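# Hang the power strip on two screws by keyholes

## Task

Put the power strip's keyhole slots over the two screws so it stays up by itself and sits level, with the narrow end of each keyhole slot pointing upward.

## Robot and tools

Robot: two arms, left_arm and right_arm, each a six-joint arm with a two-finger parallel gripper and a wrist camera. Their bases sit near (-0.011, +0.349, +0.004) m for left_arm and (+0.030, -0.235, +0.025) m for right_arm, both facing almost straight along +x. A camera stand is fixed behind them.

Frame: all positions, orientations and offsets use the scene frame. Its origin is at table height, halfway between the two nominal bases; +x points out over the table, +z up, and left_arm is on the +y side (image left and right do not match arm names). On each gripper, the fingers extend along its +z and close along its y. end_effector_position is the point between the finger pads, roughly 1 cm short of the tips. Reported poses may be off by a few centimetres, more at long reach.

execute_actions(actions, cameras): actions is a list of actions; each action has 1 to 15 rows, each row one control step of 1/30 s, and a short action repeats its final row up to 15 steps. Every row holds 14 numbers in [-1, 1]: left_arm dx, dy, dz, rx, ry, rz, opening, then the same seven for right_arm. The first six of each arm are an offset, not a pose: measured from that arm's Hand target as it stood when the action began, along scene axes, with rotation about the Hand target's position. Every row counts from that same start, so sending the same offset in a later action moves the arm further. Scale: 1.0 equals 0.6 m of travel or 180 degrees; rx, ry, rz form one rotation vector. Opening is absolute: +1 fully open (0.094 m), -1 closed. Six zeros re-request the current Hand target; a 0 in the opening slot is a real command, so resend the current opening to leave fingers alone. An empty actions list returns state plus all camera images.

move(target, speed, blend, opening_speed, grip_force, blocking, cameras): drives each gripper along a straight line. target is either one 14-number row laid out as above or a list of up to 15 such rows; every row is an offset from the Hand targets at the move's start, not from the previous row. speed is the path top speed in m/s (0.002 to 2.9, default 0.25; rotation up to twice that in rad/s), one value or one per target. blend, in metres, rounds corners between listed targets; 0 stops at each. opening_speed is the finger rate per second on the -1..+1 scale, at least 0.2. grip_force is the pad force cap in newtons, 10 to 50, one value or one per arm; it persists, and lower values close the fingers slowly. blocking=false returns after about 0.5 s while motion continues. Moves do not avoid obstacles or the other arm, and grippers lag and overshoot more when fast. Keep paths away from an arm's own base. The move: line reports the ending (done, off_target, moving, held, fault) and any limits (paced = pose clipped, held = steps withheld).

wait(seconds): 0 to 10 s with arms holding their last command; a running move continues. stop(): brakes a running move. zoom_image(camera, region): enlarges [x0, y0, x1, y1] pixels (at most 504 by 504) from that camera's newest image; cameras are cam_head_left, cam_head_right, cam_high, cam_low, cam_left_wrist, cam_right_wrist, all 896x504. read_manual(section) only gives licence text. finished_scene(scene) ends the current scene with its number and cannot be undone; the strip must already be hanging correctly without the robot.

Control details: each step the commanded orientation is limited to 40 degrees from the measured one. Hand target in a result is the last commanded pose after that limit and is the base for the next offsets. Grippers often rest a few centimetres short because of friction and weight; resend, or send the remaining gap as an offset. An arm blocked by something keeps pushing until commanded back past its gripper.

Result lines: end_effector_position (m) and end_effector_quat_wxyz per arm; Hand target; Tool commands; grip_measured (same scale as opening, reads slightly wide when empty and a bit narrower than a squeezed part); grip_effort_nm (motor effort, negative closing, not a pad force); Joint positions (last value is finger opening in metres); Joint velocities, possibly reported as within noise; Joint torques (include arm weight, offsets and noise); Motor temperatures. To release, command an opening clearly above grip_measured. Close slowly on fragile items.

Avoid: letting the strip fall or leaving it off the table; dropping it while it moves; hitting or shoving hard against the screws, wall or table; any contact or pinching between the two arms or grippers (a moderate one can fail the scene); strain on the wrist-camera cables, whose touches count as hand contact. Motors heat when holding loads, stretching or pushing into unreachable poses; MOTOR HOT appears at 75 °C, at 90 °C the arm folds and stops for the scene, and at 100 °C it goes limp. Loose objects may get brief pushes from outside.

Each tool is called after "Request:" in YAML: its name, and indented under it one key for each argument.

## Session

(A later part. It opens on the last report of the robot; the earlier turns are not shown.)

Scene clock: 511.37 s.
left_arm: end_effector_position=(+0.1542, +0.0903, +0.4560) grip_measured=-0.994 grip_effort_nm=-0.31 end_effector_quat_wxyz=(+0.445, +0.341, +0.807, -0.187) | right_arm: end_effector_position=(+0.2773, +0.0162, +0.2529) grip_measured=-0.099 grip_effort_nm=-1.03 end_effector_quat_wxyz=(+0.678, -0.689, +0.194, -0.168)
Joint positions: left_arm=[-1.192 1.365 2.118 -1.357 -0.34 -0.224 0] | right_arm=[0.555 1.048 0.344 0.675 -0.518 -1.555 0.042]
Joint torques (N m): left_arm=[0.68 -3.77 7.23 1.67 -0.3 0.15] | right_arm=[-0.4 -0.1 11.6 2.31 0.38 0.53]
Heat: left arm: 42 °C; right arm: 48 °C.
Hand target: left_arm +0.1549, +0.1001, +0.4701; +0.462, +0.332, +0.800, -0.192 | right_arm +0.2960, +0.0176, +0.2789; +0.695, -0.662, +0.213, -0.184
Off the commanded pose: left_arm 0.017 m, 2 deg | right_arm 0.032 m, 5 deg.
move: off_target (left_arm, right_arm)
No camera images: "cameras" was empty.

Request:
execute_actions:
  actions: []
  cameras: ["cam_left_wrist", "cam_right_wrist", "cam_head_right"]

Request:
zoom_image:
  camera: "cam_left_wrist"
  region: [320, 220, 470, 400]

Request:
zoom_image:
  camera: "cam_left_wrist"
  region: [300, 40, 460, 220]

Request:
zoom_image:
  camera: "cam_right_wrist"
  region: [400, 0, 680, 160]

Request:
zoom_image:
  camera: "cam_head_right"
  region: [425, 205, 470, 250]

Request:
zoom_image:
  camera: "cam_head_right"
  region: [340, 290, 400, 340]

Scene clock: 512.67 s.
left_arm: end_effector_position=(+0.1542, +0.0903, +0.4560) grip_measured=-0.994 grip_effort_nm=-0.31 end_effector_quat_wxyz=(+0.445, +0.341, +0.807, -0.187) | right_arm: end_effector_position=(+0.2773, +0.0162, +0.2530) grip_measured=-0.099 grip_effort_nm=-1.03 end_effector_quat_wxyz=(+0.678, -0.689, +0.194, -0.168)
Joint positions: left_arm=[-1.192 1.365 2.118 -1.357 -0.34 -0.224 0] | right_arm=[0.555 1.048 0.344 0.676 -0.518 -1.555 0.042]
Joint velocities: within noise
Joint torques (N m): left_arm=[0.66 -3.75 7.21 1.67 -0.29 0.14] | right_arm=[-0.14 0.2 11.48 2.34 0.4 0.56]
Motor temperatures (°C): left_arm=[26 27 43 38 27 27 26] | right_arm=[28 27 48 42 26 26 27]
Heat: left arm: 43 °C; right arm: 48 °C.
Hand target: left_arm +0.1549, +0.1001, +0.4701; +0.462, +0.332, +0.800, -0.192 | right_arm +0.2960, +0.0176, +0.2789; +0.695, -0.662, +0.213, -0.184
Tool commands: left_gripper/opening=-1.0 right_gripper/opening=-0.6
Off the commanded pose: left_arm 0.017 m, 2 deg | right_arm 0.032 m, 5 deg.
camera_calibration:
cam_left_wrist: T_world_to_cam=[[-0.712764, -0.701404, -0.000832196, 0.173133], [-0.586468, 0.596617, -0.547817, 0.324352], [0.384737, -0.389976, -0.836598, 0.444681], [0, 0, 0, 1]] pos_world=[0.14254, 0.101338, 0.549849]
cam_right_wrist: T_world_to_cam=[[0.0365775, 0.0352816, 0.998708, -0.258482], [0.587708, -0.809043, 0.00705654, -0.115443], [0.808246, 0.58669, -0.050328, -0.130859], [0, 0, 0, 1]] pos_world=[0.183068, -0.00750521, 0.252376]
Images, in order (width x height): cam_head_right 896x504, cam_left_wrist 896x504, cam_right_wrist 896x504.

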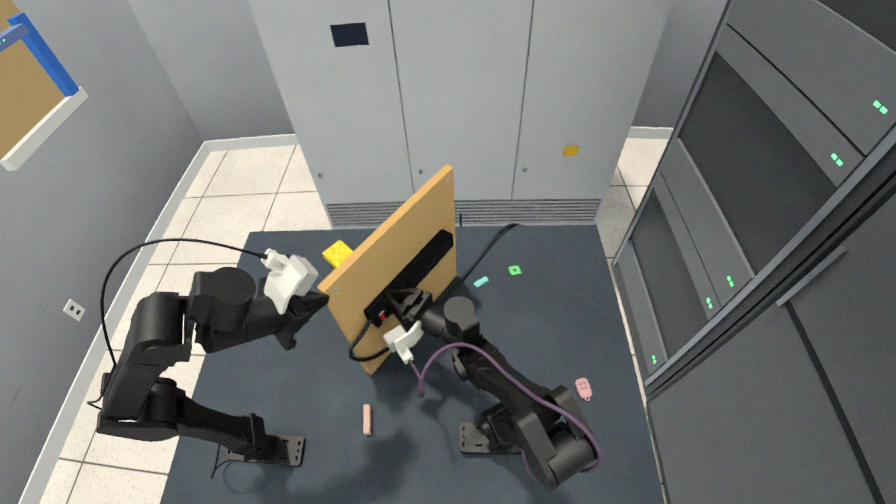

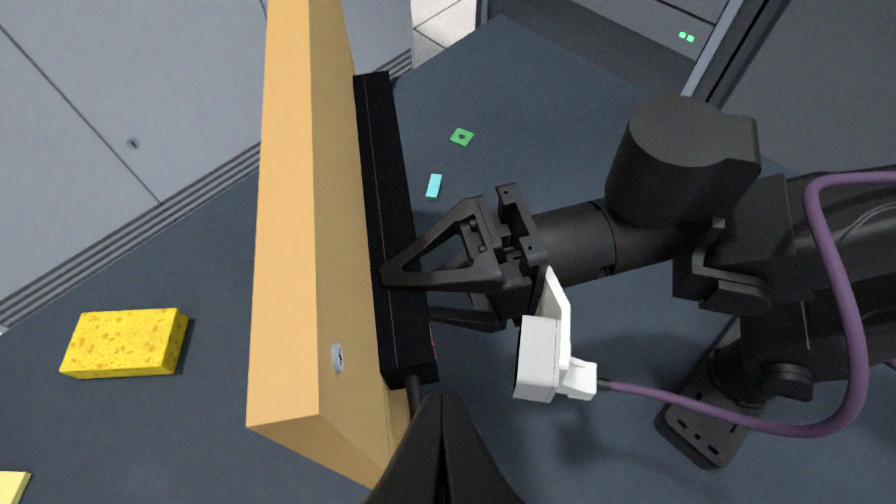

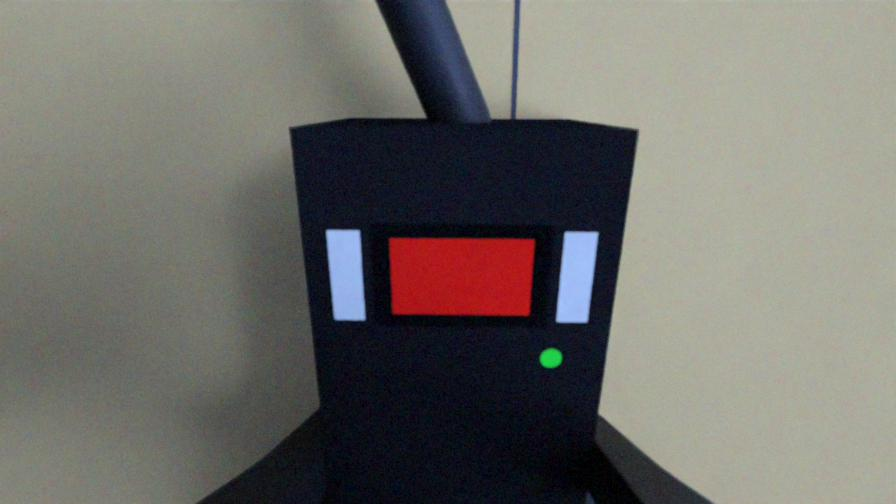

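Scaled by 2.800 from the camera's 896x504 image, which has a finer 1280x720 frame.

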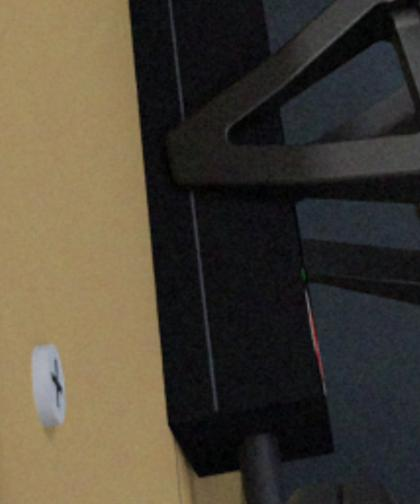

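Scaled by 2.800 from the camera's 896x504 image, which has a finer 1280x720 frame.

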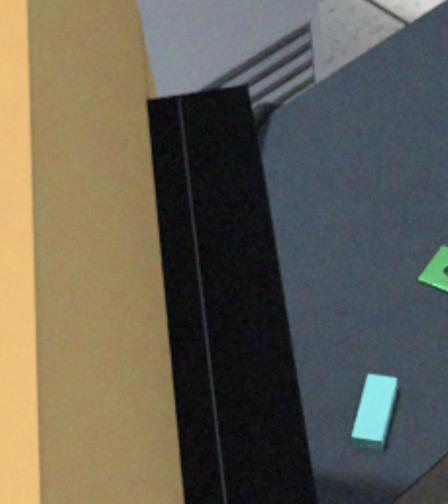

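Scaled by 1.800 from the camera's 896x504 image, which has a finer 1280x720 frame.

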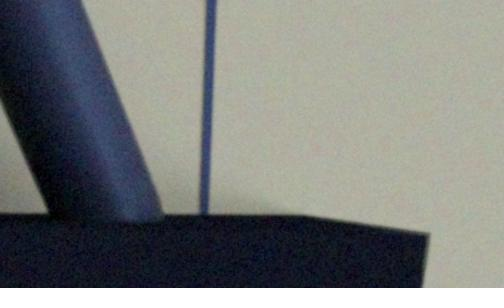

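Scaled by 11.200 from the camera's 896x504 image, which has a finer 1280x720 frame.

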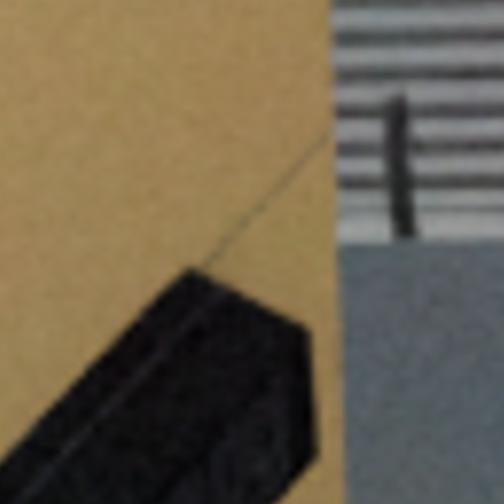

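Scaled by 8.400 from the camera's 896x504 image, which has a finer 1280x720 frame.

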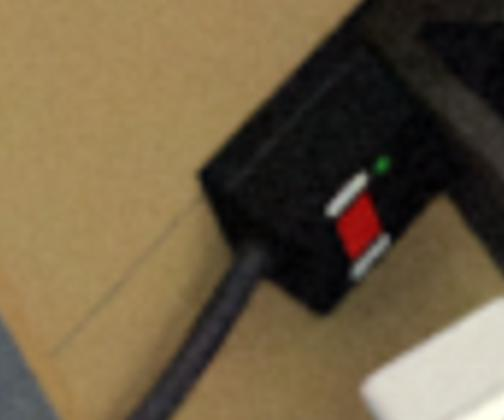

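Request:
move:
  target: [0,0,0,0,0,0,-1.0, -0.0028,-0.0041,-0.0333,0,0,0,-0.6]
  speed: 0.04
  cameras: []

Scene clock: 514.87 s.
left_arm: end_effector_position=(+0.1542, +0.0903, +0.4560) grip_measured=-0.994 grip_effort_nm=-0.31 end_effector_quat_wxyz=(+0.445, +0.341, +0.807, -0.187) | right_arm: end_effector_position=(+0.2778, +0.0170, +0.2522) grip_measured=-0.099 grip_effort_nm=-1.03 end_effector_quat_wxyz=(+0.691, -0.678, +0.183, -0.169)
Joint positions: left_arm=[-1.192 1.365 2.118 -1.357 -0.34 -0.224 0] | right_arm=[0.545 1.097 0.317 0.796 -0.542 -1.538 0.042]
Joint torques (N m): left_arm=[0.66 -3.75 7.23 1.66 -0.3 0.14] | right_arm=[0.13 0.42 8.18 2.21 0.6 0.34]
Heat: left arm: 43 °C; right arm: 48 °C.
Hand target: left_arm +0.1549, +0.1001, +0.4701; +0.462, +0.332, +0.800, -0.192 | right_arm +0.2944, +0.0151, +0.2588; +0.695, -0.662, +0.213, -0.184
Off the commanded pose: left_arm 0.017 m, 2 deg | right_arm 0.018 m, 4 deg.
move: off_target (left_arm, right_arm)
No camera images: "cameras" was empty.

Request:
move:
  target: [0,0,0,0,0,0,-1.0, 0.0138,-0.0094,-0.004,0,0,0,-0.6]
  speed: 0.04
  cameras: []

Scene clock: 517.90 s.
left_arm: end_effector_position=(+0.1542, +0.0903, +0.4560) grip_measured=-0.994 grip_effort_nm=-0.31 end_effector_quat_wxyz=(+0.445, +0.341, +0.807, -0.187) | right_arm: end_effector_position=(+0.2792, +0.0155, +0.2518) grip_measured=-0.099 grip_effort_nm=-1.03 end_effector_quat_wxyz=(+0.698, -0.677, +0.170, -0.160)
Joint positions: left_arm=[-1.192 1.365 2.118 -1.357 -0.34 -0.224 0] | right_arm=[0.509 1.133 0.317 0.846 -0.61 -1.532 0.042]
Joint torques (N m): left_arm=[0.66 -3.74 7.23 1.67 -0.3 0.14] | right_arm=[-1.05 -0.29 8.39 2.05 0.77 0.32]
Heat: left arm: 43 °C; right arm: 48 °C.
Hand target: left_arm +0.1549, +0.1001, +0.4701; +0.462, +0.332, +0.800, -0.192 | right_arm +0.3027, +0.0094, +0.2564; +0.695, -0.662, +0.213, -0.184
Off the commanded pose: left_arm 0.017 m, 2 deg | right_arm 0.025 m, 6 deg.
move: off_target (left_arm, right_arm)
No camera images: "cameras" was empty.

Request:
move:
  target: [0,0,0,0,0,0,-1.0, 0.0,0.0,-0.025,0,0,0,-0.6]
  speed: 0.04
  cameras: ["cam_left_wrist", "cam_right_wrist", "cam_head_right"]

Request:
zoom_image:
  camera: "cam_right_wrist"
  region: [400, 0, 680, 160]

Request:
zoom_image:
  camera: "cam_left_wrist"
  region: [320, 220, 470, 400]

Request:
zoom_image:
  camera: "cam_head_right"
  region: [425, 205, 470, 250]

Request:
zoom_image:
  camera: "cam_head_right"
  region: [340, 290, 400, 340]

Scene clock: 519.60 s.
left_arm: end_effector_position=(+0.1542, +0.0903, +0.4560) grip_measured=-0.994 grip_effort_nm=-0.31 end_effector_quat_wxyz=(+0.445, +0.341, +0.807, -0.187) | right_arm: end_effector_position=(+0.2788, +0.0150, +0.2500) grip_measured=-0.099 grip_effort_nm=-1.03 end_effector_quat_wxyz=(+0.710, -0.665, +0.160, -0.165)
Joint positions: left_arm=[-1.192 1.365 2.118 -1.357 -0.34 -0.224 0] | right_arm=[0.503 1.188 0.285 0.982 -0.622 -1.518 0.042]
Joint torques (N m): left_arm=[0.68 -3.77 7.21 1.67 -0.3 0.14] | right_arm=[-0.7 -0.06 6.94 1.67 0.9 0.17]
Heat: left arm: 43 °C; right arm: 47 °C.
Hand target: left_arm +0.1549, +0.1001, +0.4701; +0.462, +0.332, +0.800, -0.192 | right_arm +0.3026, +0.0095, +0.2416; +0.695, -0.662, +0.213, -0.184
Off the commanded pose: left_arm 0.017 m, 2 deg | right_arm 0.026 m, 7 deg.
move: off_target (left_arm, right_arm)
camera_calibration:
cam_left_wrist: T_world_to_cam=[[-0.712764, -0.701404, -0.000832196, 0.173133], [-0.586468, 0.596617, -0.547817, 0.324352], [0.384737, -0.389976, -0.836598, 0.444681], [0, 0, 0, 1]] pos_world=[0.14254, 0.101338, 0.549849]
cam_right_wrist: T_world_to_cam=[[-0.0250173, -0.031483, 0.999191, -0.237454], [0.629611, -0.776862, -0.00871384, -0.125485], [0.776508, 0.628883, 0.0392571, -0.145728], [0, 0, 0, 1]] pos_world=[0.186225, -0.0133145, 0.241889]
Images, in order (width x height): cam_head_right 896x504, cam_left_wrist 896x504, cam_right_wrist 896x504.

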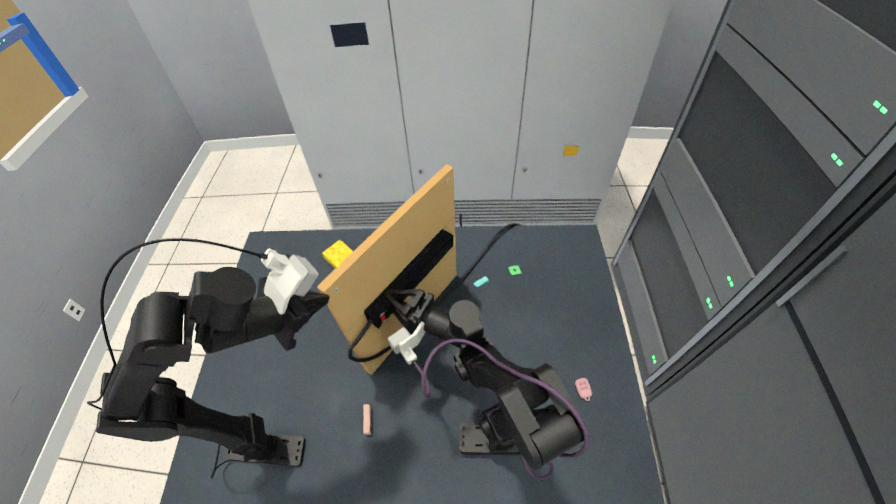

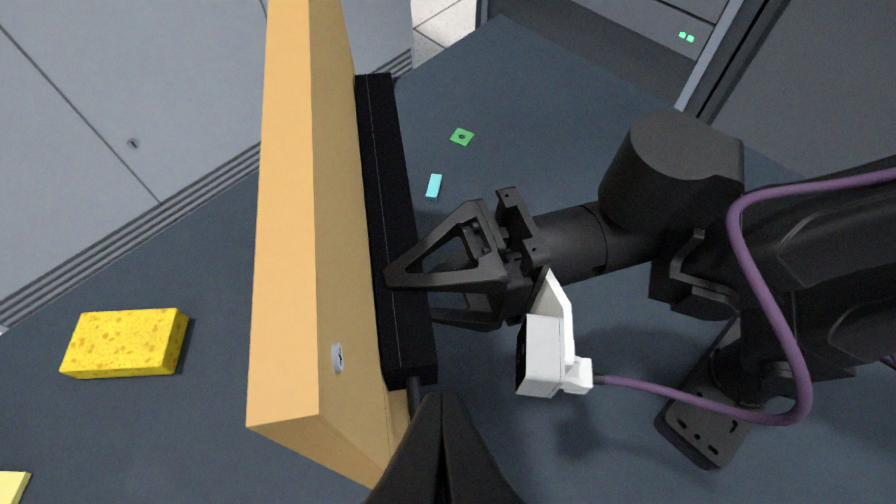

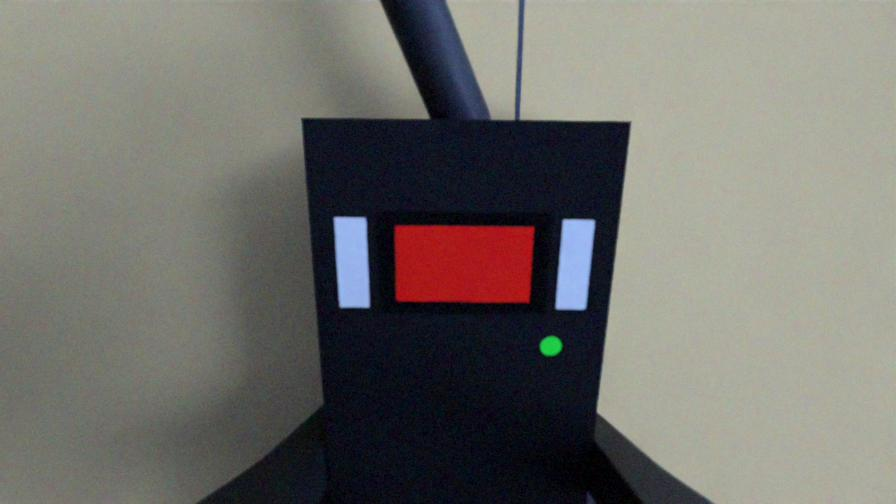

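Scaled by 1.800 from the camera's 896x504 image, which has a finer 1280x720 frame.

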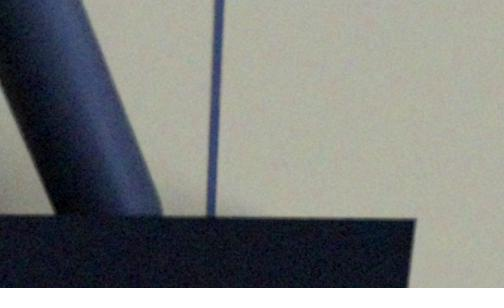

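Scaled by 2.800 from the camera's 896x504 image, which has a finer 1280x720 frame.

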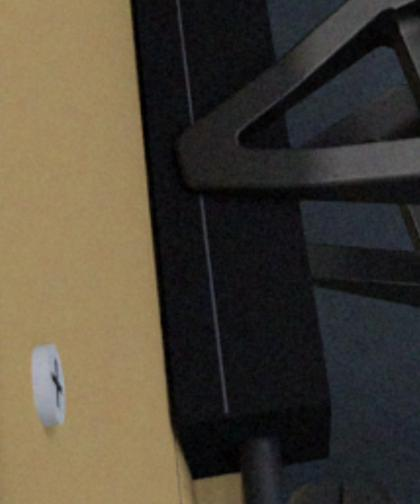

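Scaled by 11.200 from the camera's 896x504 image, which has a finer 1280x720 frame.

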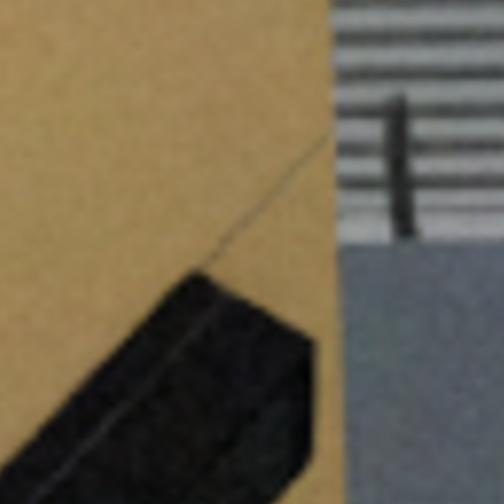

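Scaled by 8.400 from the camera's 896x504 image, which has a finer 1280x720 frame.

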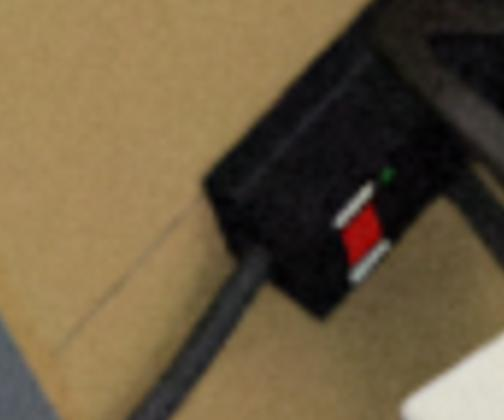

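Request:
move:
  target: [0,0,0,0,0,0,-1.0, 0.003,0.0045,0.0,-0.0235,0.015,0,-0.6]
  speed: 0.04
  cameras: ["cam_left_wrist", "cam_right_wrist"]

Request:
zoom_image:
  camera: "cam_right_wrist"
  region: [400, 0, 680, 160]

Request:
zoom_image:
  camera: "cam_left_wrist"
  region: [320, 220, 470, 400]

Scene clock: 523.03 s.
left_arm: end_effector_position=(+0.1542, +0.0903, +0.4560) grip_measured=-0.994 grip_effort_nm=-0.31 end_effector_quat_wxyz=(+0.445, +0.341, +0.807, -0.187) | right_arm: end_effector_position=(+0.2793, +0.0153, +0.2418) grip_measured=-0.099 grip_effort_nm=-1.03 end_effector_quat_wxyz=(+0.684, -0.692, +0.156, -0.171)
Joint positions: left_arm=[-1.192 1.365 2.118 -1.357 -0.34 -0.224 0] | right_arm=[0.505 1.142 0.313 0.821 -0.619 -1.598 0.042]
Joint torques (N m): left_arm=[0.65 -3.75 7.21 1.67 -0.29 0.14] | right_arm=[-0.24 -1.47 10.19 1.19 0.9 0.55]
Heat: left arm: 43 °C; right arm: 47 °C.
Hand target: left_arm +0.1549, +0.1001, +0.4701; +0.462, +0.332, +0.800, -0.192 | right_arm +0.3044, +0.0122, +0.2415; +0.665, -0.691, +0.222, -0.176
Off the commanded pose: left_arm 0.017 m, 2 deg | right_arm 0.025 m, 8 deg.
move: off_target (left_arm, right_arm)
camera_calibration:
cam_left_wrist: T_world_to_cam=[[-0.712764, -0.701404, -0.000832196, 0.173133], [-0.586468, 0.596617, -0.547817, 0.324352], [0.384737, -0.389976, -0.836598, 0.444681], [0, 0, 0, 1]] pos_world=[0.14254, 0.101338, 0.549849]
cam_right_wrist: T_world_to_cam=[[-0.0205421, 0.0444774, 0.998799, -0.231581], [0.62671, -0.777802, 0.0475256, -0.138538], [0.778982, 0.626934, -0.0118968, -0.13433], [0, 0, 0, 1]] pos_world=[0.186707, -0.0132392, 0.236289]
Images, in order (width x height): cam_left_wrist 896x504, cam_right_wrist 896x504.

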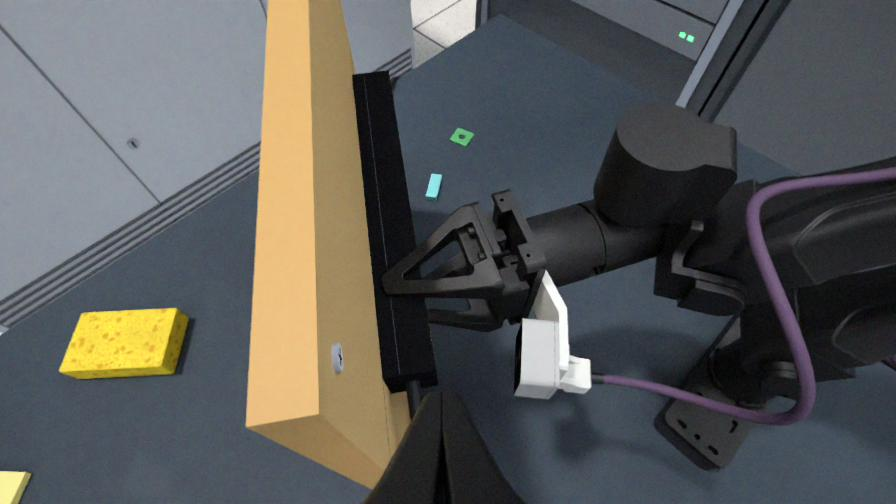

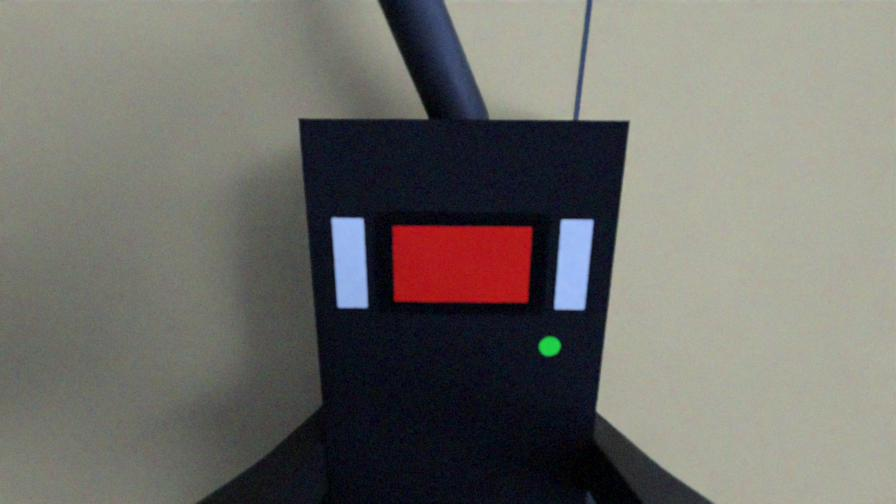

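Scaled by 1.800 from the camera's 896x504 image, which has a finer 1280x720 frame.

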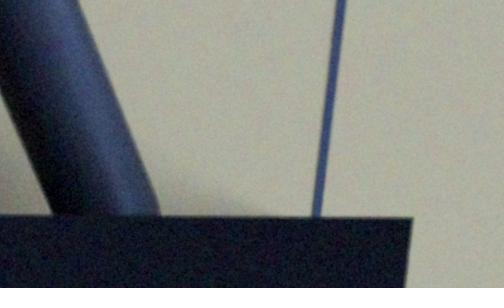

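Scaled by 2.800 from the camera's 896x504 image, which has a finer 1280x720 frame.

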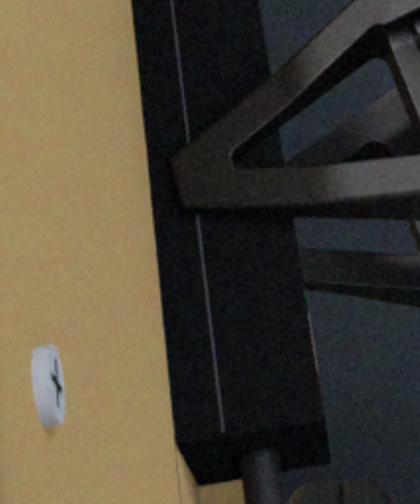

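Request:
move:
  target: [0,0,0,0,0,0,-1.0, 0.0,0.0,-0.0083,0.0094,0.01375,0,-0.6]
  speed: 0.04
  cameras: ["cam_left_wrist", "cam_right_wrist", "cam_head_right"]

Request:
zoom_image:
  camera: "cam_right_wrist"
  region: [400, 0, 680, 160]

Request:
zoom_image:
  camera: "cam_left_wrist"
  region: [300, 40, 460, 220]

Request:
zoom_image:
  camera: "cam_head_right"
  region: [425, 205, 470, 250]

Request:
zoom_image:
  camera: "cam_head_right"
  region: [340, 290, 400, 340]

Scene clock: 526.30 s.
left_arm: end_effector_position=(+0.1542, +0.0903, +0.4560) grip_measured=-0.994 grip_effort_nm=-0.31 end_effector_quat_wxyz=(+0.445, +0.341, +0.807, -0.187) | right_arm: end_effector_position=(+0.2793, +0.0153, +0.2418) grip_measured=-0.099 grip_effort_nm=-1.03 end_effector_quat_wxyz=(+0.684, -0.691, +0.158, -0.169)
Joint positions: left_arm=[-1.192 1.365 2.118 -1.357 -0.34 -0.224 0] | right_arm=[0.505 1.142 0.313 0.821 -0.619 -1.593 0.042]
Joint torques (N m): left_arm=[0.66 -3.75 7.23 1.67 -0.29 0.14] | right_arm=[-0.34 0.18 9.22 1.46 0.82 0.96]
Heat: left arm: 43 °C; right arm: 47 °C.
Hand target: left_arm +0.1549, +0.1001, +0.4701; +0.462, +0.332, +0.800, -0.192 | right_arm +0.3044, +0.0122, +0.2365; +0.670, -0.685, +0.239, -0.158
Off the commanded pose: left_arm 0.017 m, 2 deg | right_arm 0.026 m, 10 deg.
move: off_target (left_arm, right_arm)
camera_calibration:
cam_left_wrist: T_world_to_cam=[[-0.712764, -0.701404, -0.000832196, 0.173133], [-0.586468, 0.596617, -0.547817, 0.324352], [0.384737, -0.389976, -0.836598, 0.444681], [0, 0, 0, 1]] pos_world=[0.14254, 0.101338, 0.549849]
cam_right_wrist: T_world_to_cam=[[-0.0164295, 0.0424, 0.998966, -0.232706], [0.626923, -0.777875, 0.0433267, -0.137525], [0.778908, 0.626987, -0.0138014, -0.133778], [0, 0, 0, 1]] pos_world=[0.186595, -0.0132333, 0.236578]
Images, in order (width x height): cam_head_right 896x504, cam_left_wrist 896x504, cam_right_wrist 896x504.

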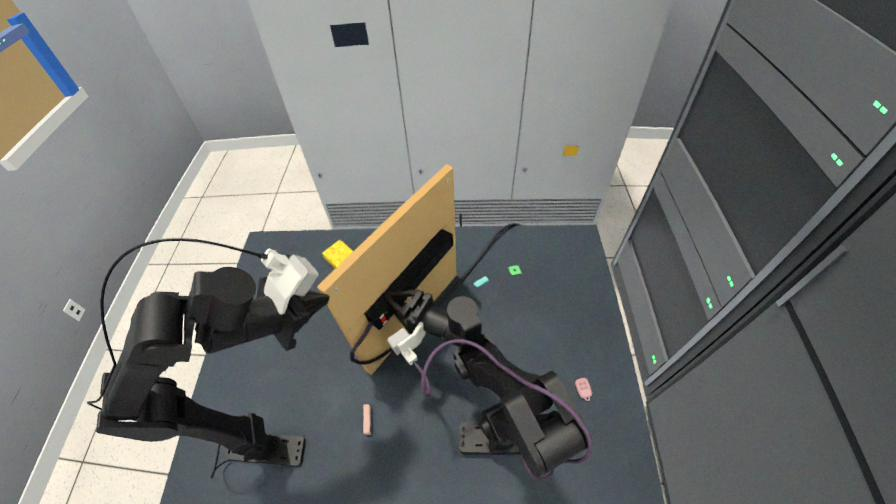

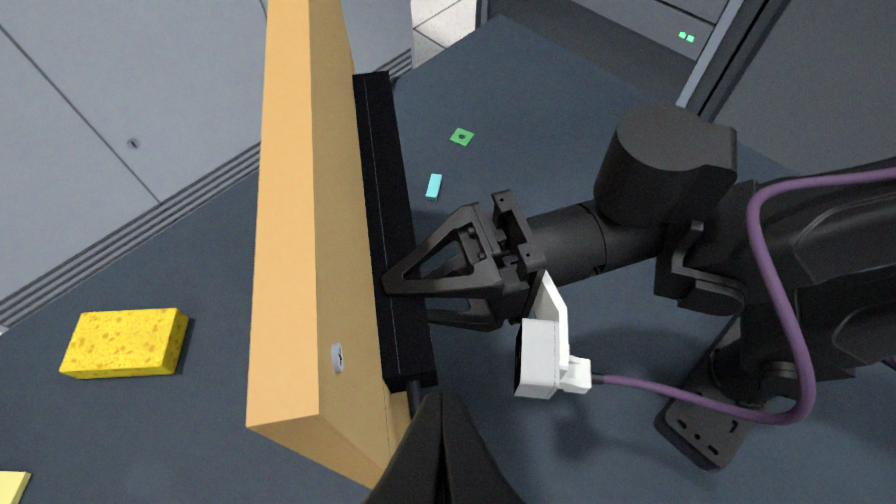

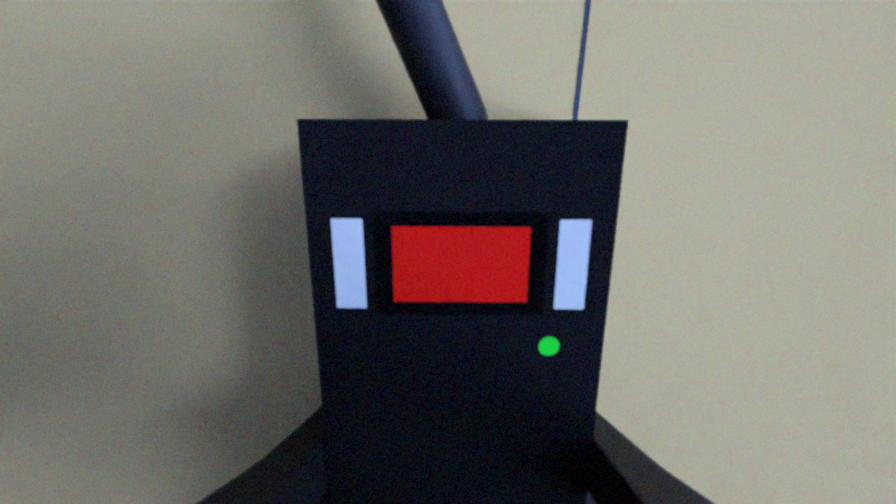

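Scaled by 1.800 from the camera's 896x504 image, which has a finer 1280x720 frame.

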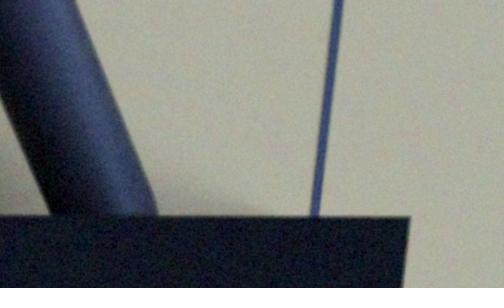

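Scaled by 2.800 from the camera's 896x504 image, which has a finer 1280x720 frame.

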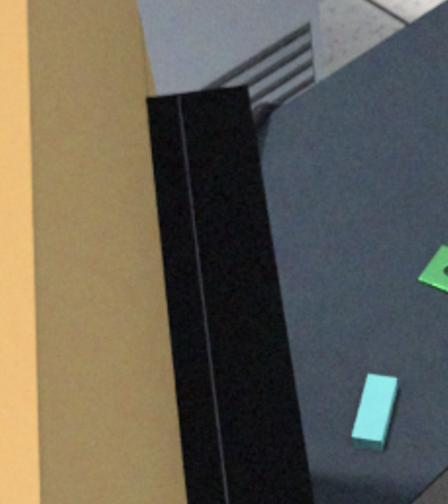

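Scaled by 11.200 from the camera's 896x504 image, which has a finer 1280x720 frame.

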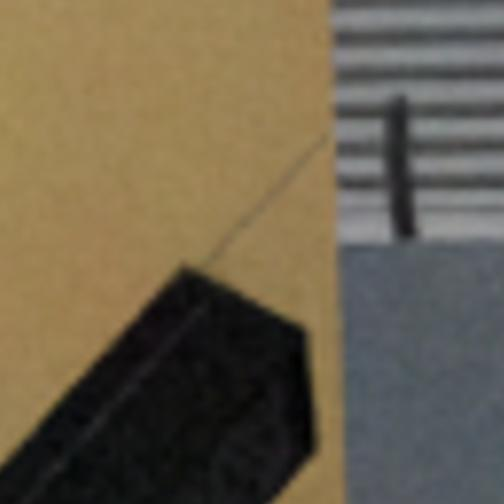

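Scaled by 8.400 from the camera's 896x504 image, which has a finer 1280x720 frame.

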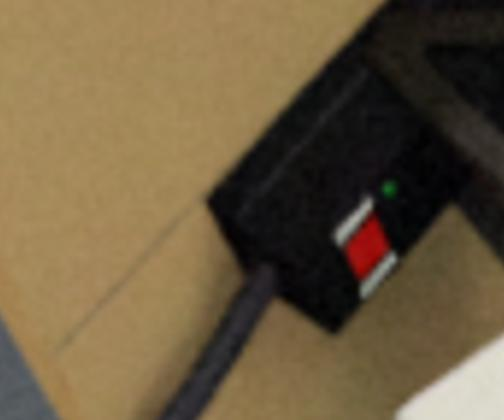

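Request:
move:
  target: [0,0,0,0,0,0,-1.0, -0.0193,0.0072,0.0,0.0,0.0,0,-0.6]
  speed: 0.04
  cameras: []

Scene clock: 528.80 s.
left_arm: end_effector_position=(+0.1542, +0.0903, +0.4560) grip_measured=-0.994 grip_effort_nm=-0.31 end_effector_quat_wxyz=(+0.445, +0.341, +0.807, -0.187) | right_arm: end_effector_position=(+0.2779, +0.0169, +0.2424) grip_measured=-0.099 grip_effort_nm=-1.03 end_effector_quat_wxyz=(+0.683, -0.689, +0.177, -0.163)
Joint positions: left_arm=[-1.192 1.365 2.118 -1.357 -0.34 -0.224 0] | right_arm=[0.53 1.119 0.313 0.79 -0.575 -1.563 0.042]
Joint torques (N m): left_arm=[0.68 -3.75 7.23 1.67 -0.3 0.14] | right_arm=[1.78 -1.25 7.83 1.52 0.89 0.73]
Heat: left arm: 43 °C; right arm: 47 °C.
Hand target: left_arm +0.1549, +0.1001, +0.4701; +0.462, +0.332, +0.800, -0.192 | right_arm +0.2929, +0.0165, +0.2365; +0.670, -0.685, +0.239, -0.158
Off the commanded pose: left_arm 0.017 m, 2 deg | right_arm 0.016 m, 7 deg.
move: off_target (left_arm, right_arm)
No camera images: "cameras" was empty.

Request:
execute_actions:
  actions: []
  cameras: ["cam_left_wrist", "cam_right_wrist", "cam_head_right"]

Request:
zoom_image:
  camera: "cam_head_right"
  region: [425, 205, 470, 250]

Request:
zoom_image:
  camera: "cam_head_right"
  region: [340, 290, 400, 340]

Request:
zoom_image:
  camera: "cam_right_wrist"
  region: [400, 0, 680, 160]

Request:
zoom_image:
  camera: "cam_left_wrist"
  region: [320, 220, 470, 400]

Request:
zoom_image:
  camera: "cam_left_wrist"
  region: [300, 40, 460, 220]

Scene clock: 529.87 s.
left_arm: end_effector_position=(+0.1542, +0.0903, +0.4560) grip_measured=-0.994 grip_effort_nm=-0.31 end_effector_quat_wxyz=(+0.445, +0.341, +0.807, -0.187) | right_arm: end_effector_position=(+0.2779, +0.0169, +0.2424) grip_measured=-0.099 grip_effort_nm=-1.03 end_effector_quat_wxyz=(+0.683, -0.689, +0.177, -0.163)
Joint positions: left_arm=[-1.192 1.365 2.118 -1.357 -0.34 -0.224 0] | right_arm=[0.53 1.119 0.313 0.79 -0.575 -1.563 0.042]
Joint velocities: within noise
Joint torques (N m): left_arm=[0.66 -3.74 7.21 1.67 -0.29 0.14] | right_arm=[1.83 -0.81 7.69 1.5 0.9 0.68]
Motor temperatures (°C): left_arm=[26 27 43 38 27 27 26] | right_arm=[28 27 47 40 27 26 27]
Heat: left arm: 43 °C; right arm: 47 °C.
Hand target: left_arm +0.1549, +0.1001, +0.4701; +0.462, +0.332, +0.800, -0.192 | right_arm +0.2929, +0.0165, +0.2365; +0.670, -0.685, +0.239, -0.158
Tool commands: left_gripper/opening=-1.0 right_gripper/opening=-0.6
Off the commanded pose: left_arm 0.017 m, 2 deg | right_arm 0.016 m, 7 deg.
camera_calibration:
cam_left_wrist: T_world_to_cam=[[-0.712764, -0.701404, -0.000832196, 0.173133], [-0.586468, 0.596617, -0.547817, 0.324352], [0.384737, -0.389976, -0.836598, 0.444681], [0, 0, 0, 1]] pos_world=[0.14254, 0.101338, 0.549849]
cam_right_wrist: T_world_to_cam=[[0.0177571, 0.0324506, 0.999316, -0.242793], [0.613289, -0.789721, 0.0147468, -0.124443], [0.789659, 0.612608, -0.0339248, -0.131499], [0, 0, 0, 1]] pos_world=[0.18447, -0.00983897, 0.240001]
Images, in order (width x height): cam_head_right 896x504, cam_left_wrist 896x504, cam_right_wrist 896x504.

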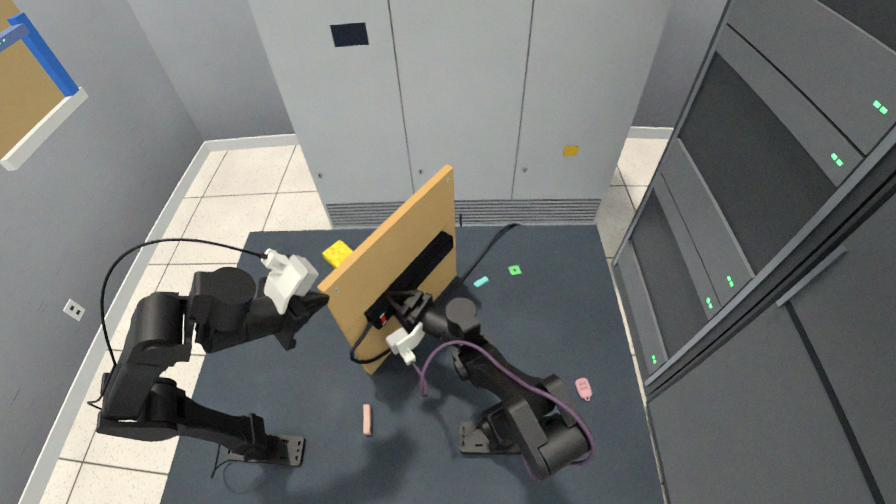

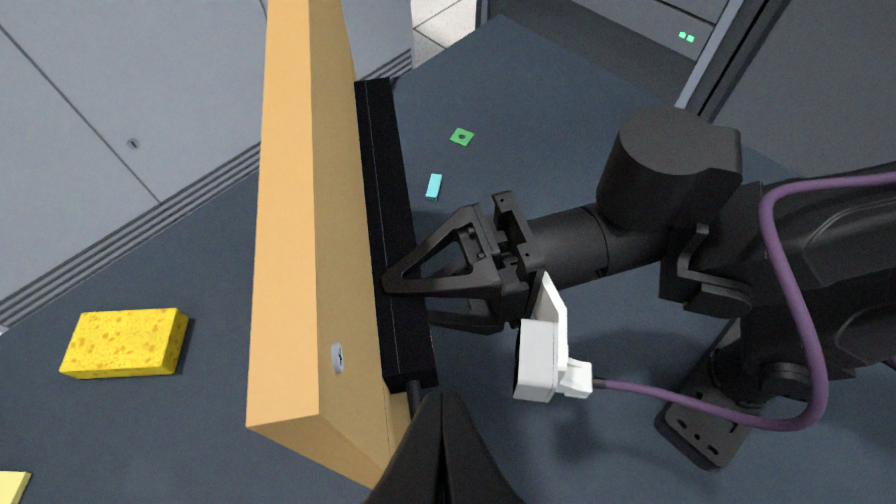

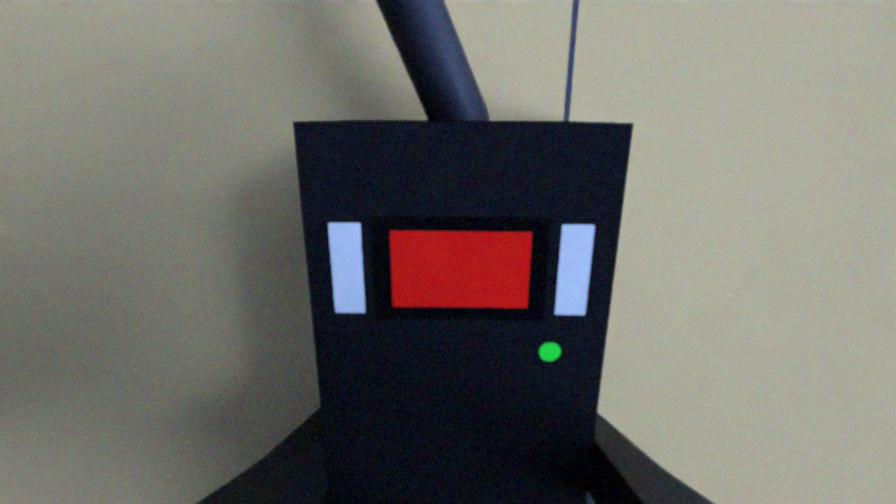

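Scaled by 11.200 from the camera's 896x504 image, which has a finer 1280x720 frame.

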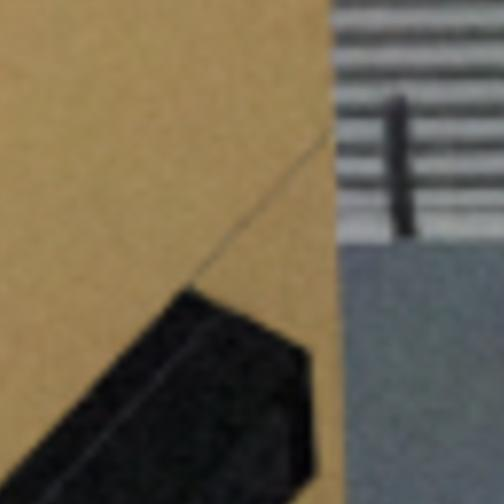

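Scaled by 8.400 from the camera's 896x504 image, which has a finer 1280x720 frame.

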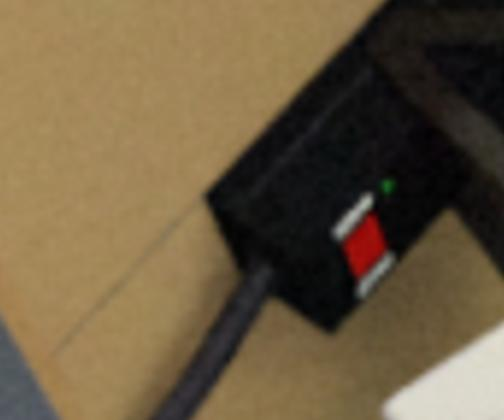

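Scaled by 1.800 from the camera's 896x504 image, which has a finer 1280x720 frame.

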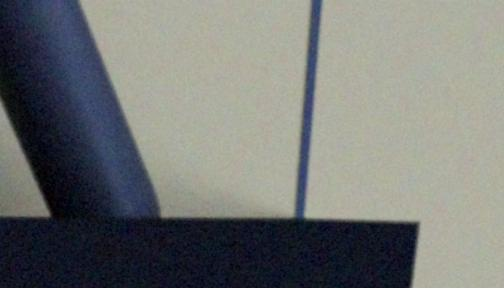

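Scaled by 2.800 from the camera's 896x504 image, which has a finer 1280x720 frame.

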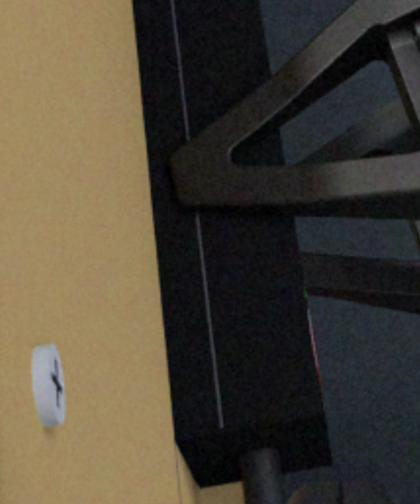

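Scaled by 2.800 from the camera's 896x504 image, which has a finer 1280x720 frame.

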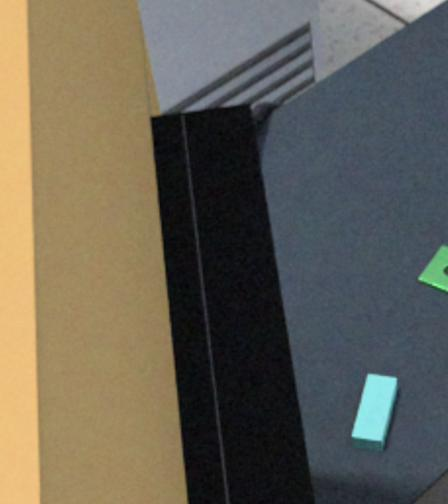

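Request:
move:
  target: [0,0,0,0,0,0,-1.0, -0.0179,0.0079,0.048,0.0164,-0.0319,0.0225,-0.6]
  speed: 0.05
  cameras: ["cam_head_right", "cam_left_wrist"]

Request:
zoom_image:
  camera: "cam_head_right"
  region: [425, 205, 470, 250]

Request:
zoom_image:
  camera: "cam_head_right"
  region: [340, 290, 400, 340]

Scene clock: 539.93 s.
left_arm: end_effector_position=(+0.1542, +0.0903, +0.4560) grip_measured=-0.994 grip_effort_nm=-0.31 end_effector_quat_wxyz=(+0.445, +0.341, +0.807, -0.187) | right_arm: end_effector_position=(+0.2774, +0.0170, +0.2429) grip_measured=-0.099 grip_effort_nm=-1.03 end_effector_quat_wxyz=(+0.684, -0.689, +0.176, -0.163)
Joint positions: left_arm=[-1.192 1.365 2.118 -1.357 -0.34 -0.224 0] | right_arm=[0.53 1.117 0.313 0.79 -0.577 -1.563 0.042]
Joint torques (N m): left_arm=[0.66 -3.75 7.21 1.67 -0.3 0.14] | right_arm=[1.44 -2.82 9.43 2.13 0.22 0.63]
Heat: left arm: 43 °C; right arm: 46 °C.
Hand target: left_arm +0.1549, +0.1001, +0.4701; +0.462, +0.332, +0.800, -0.192 | right_arm +0.2821, +0.0212, +0.2653; +0.703, -0.667, +0.185, -0.162
Off the commanded pose: left_arm 0.017 m, 2 deg | right_arm 0.023 m, 4 deg.
move: off_target (left_arm, right_arm)
camera_calibration:
cam_left_wrist: T_world_to_cam=[[-0.712764, -0.701404, -0.000832196, 0.173133], [-0.586468, 0.596617, -0.547817, 0.324352], [0.384737, -0.389976, -0.836598, 0.444681], [0, 0, 0, 1]] pos_world=[0.14254, 0.101338, 0.549849]
Images, in order (width x height): cam_head_right 896x504, cam_left_wrist 896x504.

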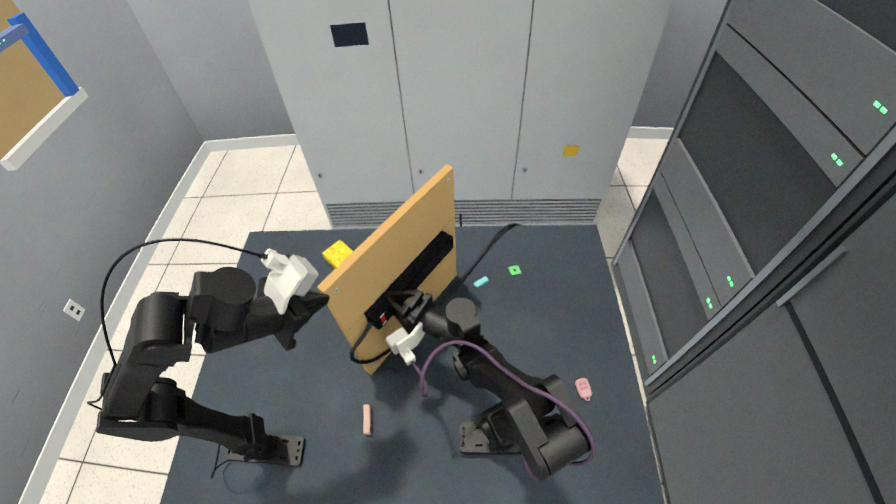

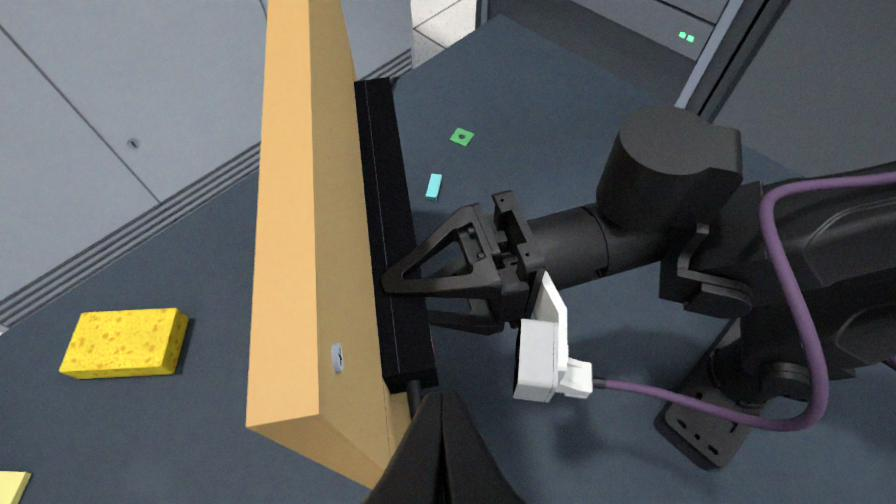

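Scaled by 11.200 from the camera's 896x504 image, which has a finer 1280x720 frame.

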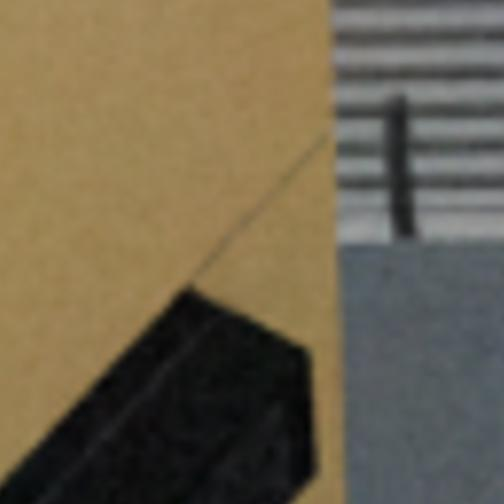

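Scaled by 8.400 from the camera's 896x504 image, which has a finer 1280x720 frame.

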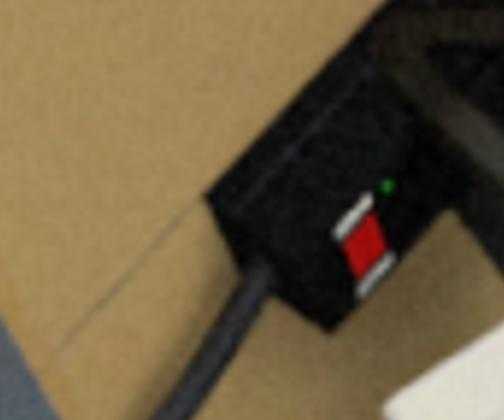

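Request:
move:
  target: [0,0,0,0,0,0,-1.0, -0.003,0.002,0.006,0.0070,-0.0100,0.0060,-0.6]
  speed: 0.05
  cameras: []

Scene clock: 542.67 s.
left_arm: end_effector_position=(+0.1542, +0.0903, +0.4560) grip_measured=-0.994 grip_effort_nm=-0.31 end_effector_quat_wxyz=(+0.445, +0.341, +0.807, -0.187) | right_arm: end_effector_position=(+0.2773, +0.0171, +0.2437) grip_measured=-0.099 grip_effort_nm=-1.03 end_effector_quat_wxyz=(+0.685, -0.688, +0.173, -0.163)
Joint positions: left_arm=[-1.192 1.365 2.118 -1.357 -0.34 -0.224 0] | right_arm=[0.528 1.121 0.313 0.799 -0.584 -1.562 0.042]
Joint torques (N m): left_arm=[0.65 -3.74 7.23 1.66 -0.3 0.15] | right_arm=[1.11 -1.48 8.51 2.75 0.01 0.66]
Heat: left arm: 43 °C; right arm: 46 °C.
Hand target: left_arm +0.1549, +0.1001, +0.4701; +0.462, +0.332, +0.800, -0.192 | right_arm +0.2803, +0.0224, +0.2689; +0.715, -0.658, +0.169, -0.164
Off the commanded pose: left_arm 0.017 m, 2 deg | right_arm 0.026 m, 5 deg.
move: off_target (left_arm, right_arm)
No camera images: "cameras" was empty.

Request:
move:
  target: [0,0,0,0,0,0,-1.0, -0.003,0.0,0.010,0,0,0,-0.6]
  speed: 0.05
  cameras: []

Scene clock: 544.13 s.
left_arm: end_effector_position=(+0.1542, +0.0903, +0.4560) grip_measured=-0.994 grip_effort_nm=-0.31 end_effector_quat_wxyz=(+0.445, +0.341, +0.807, -0.187) | right_arm: end_effector_position=(+0.2773, +0.0171, +0.2436) grip_measured=-0.099 grip_effort_nm=-1.03 end_effector_quat_wxyz=(+0.685, -0.688, +0.173, -0.162)
Joint positions: left_arm=[-1.192 1.365 2.118 -1.357 -0.34 -0.224 0] | right_arm=[0.527 1.121 0.313 0.798 -0.584 -1.562 0.042]
Joint torques (N m): left_arm=[0.66 -3.75 7.23 1.66 -0.3 0.15] | right_arm=[1.66 -3.85 9.36 2.41 0.1 0.64]
Heat: left arm: 43 °C; right arm: 46 °C.
Hand target: left_arm +0.1549, +0.1001, +0.4701; +0.462, +0.332, +0.800, -0.192 | right_arm +0.2785, +0.0224, +0.2749; +0.715, -0.658, +0.169, -0.164
Off the commanded pose: left_arm 0.017 m, 2 deg | right_arm 0.032 m, 5 deg.
move: off_target (left_arm, right_arm)
No camera images: "cameras" was empty.


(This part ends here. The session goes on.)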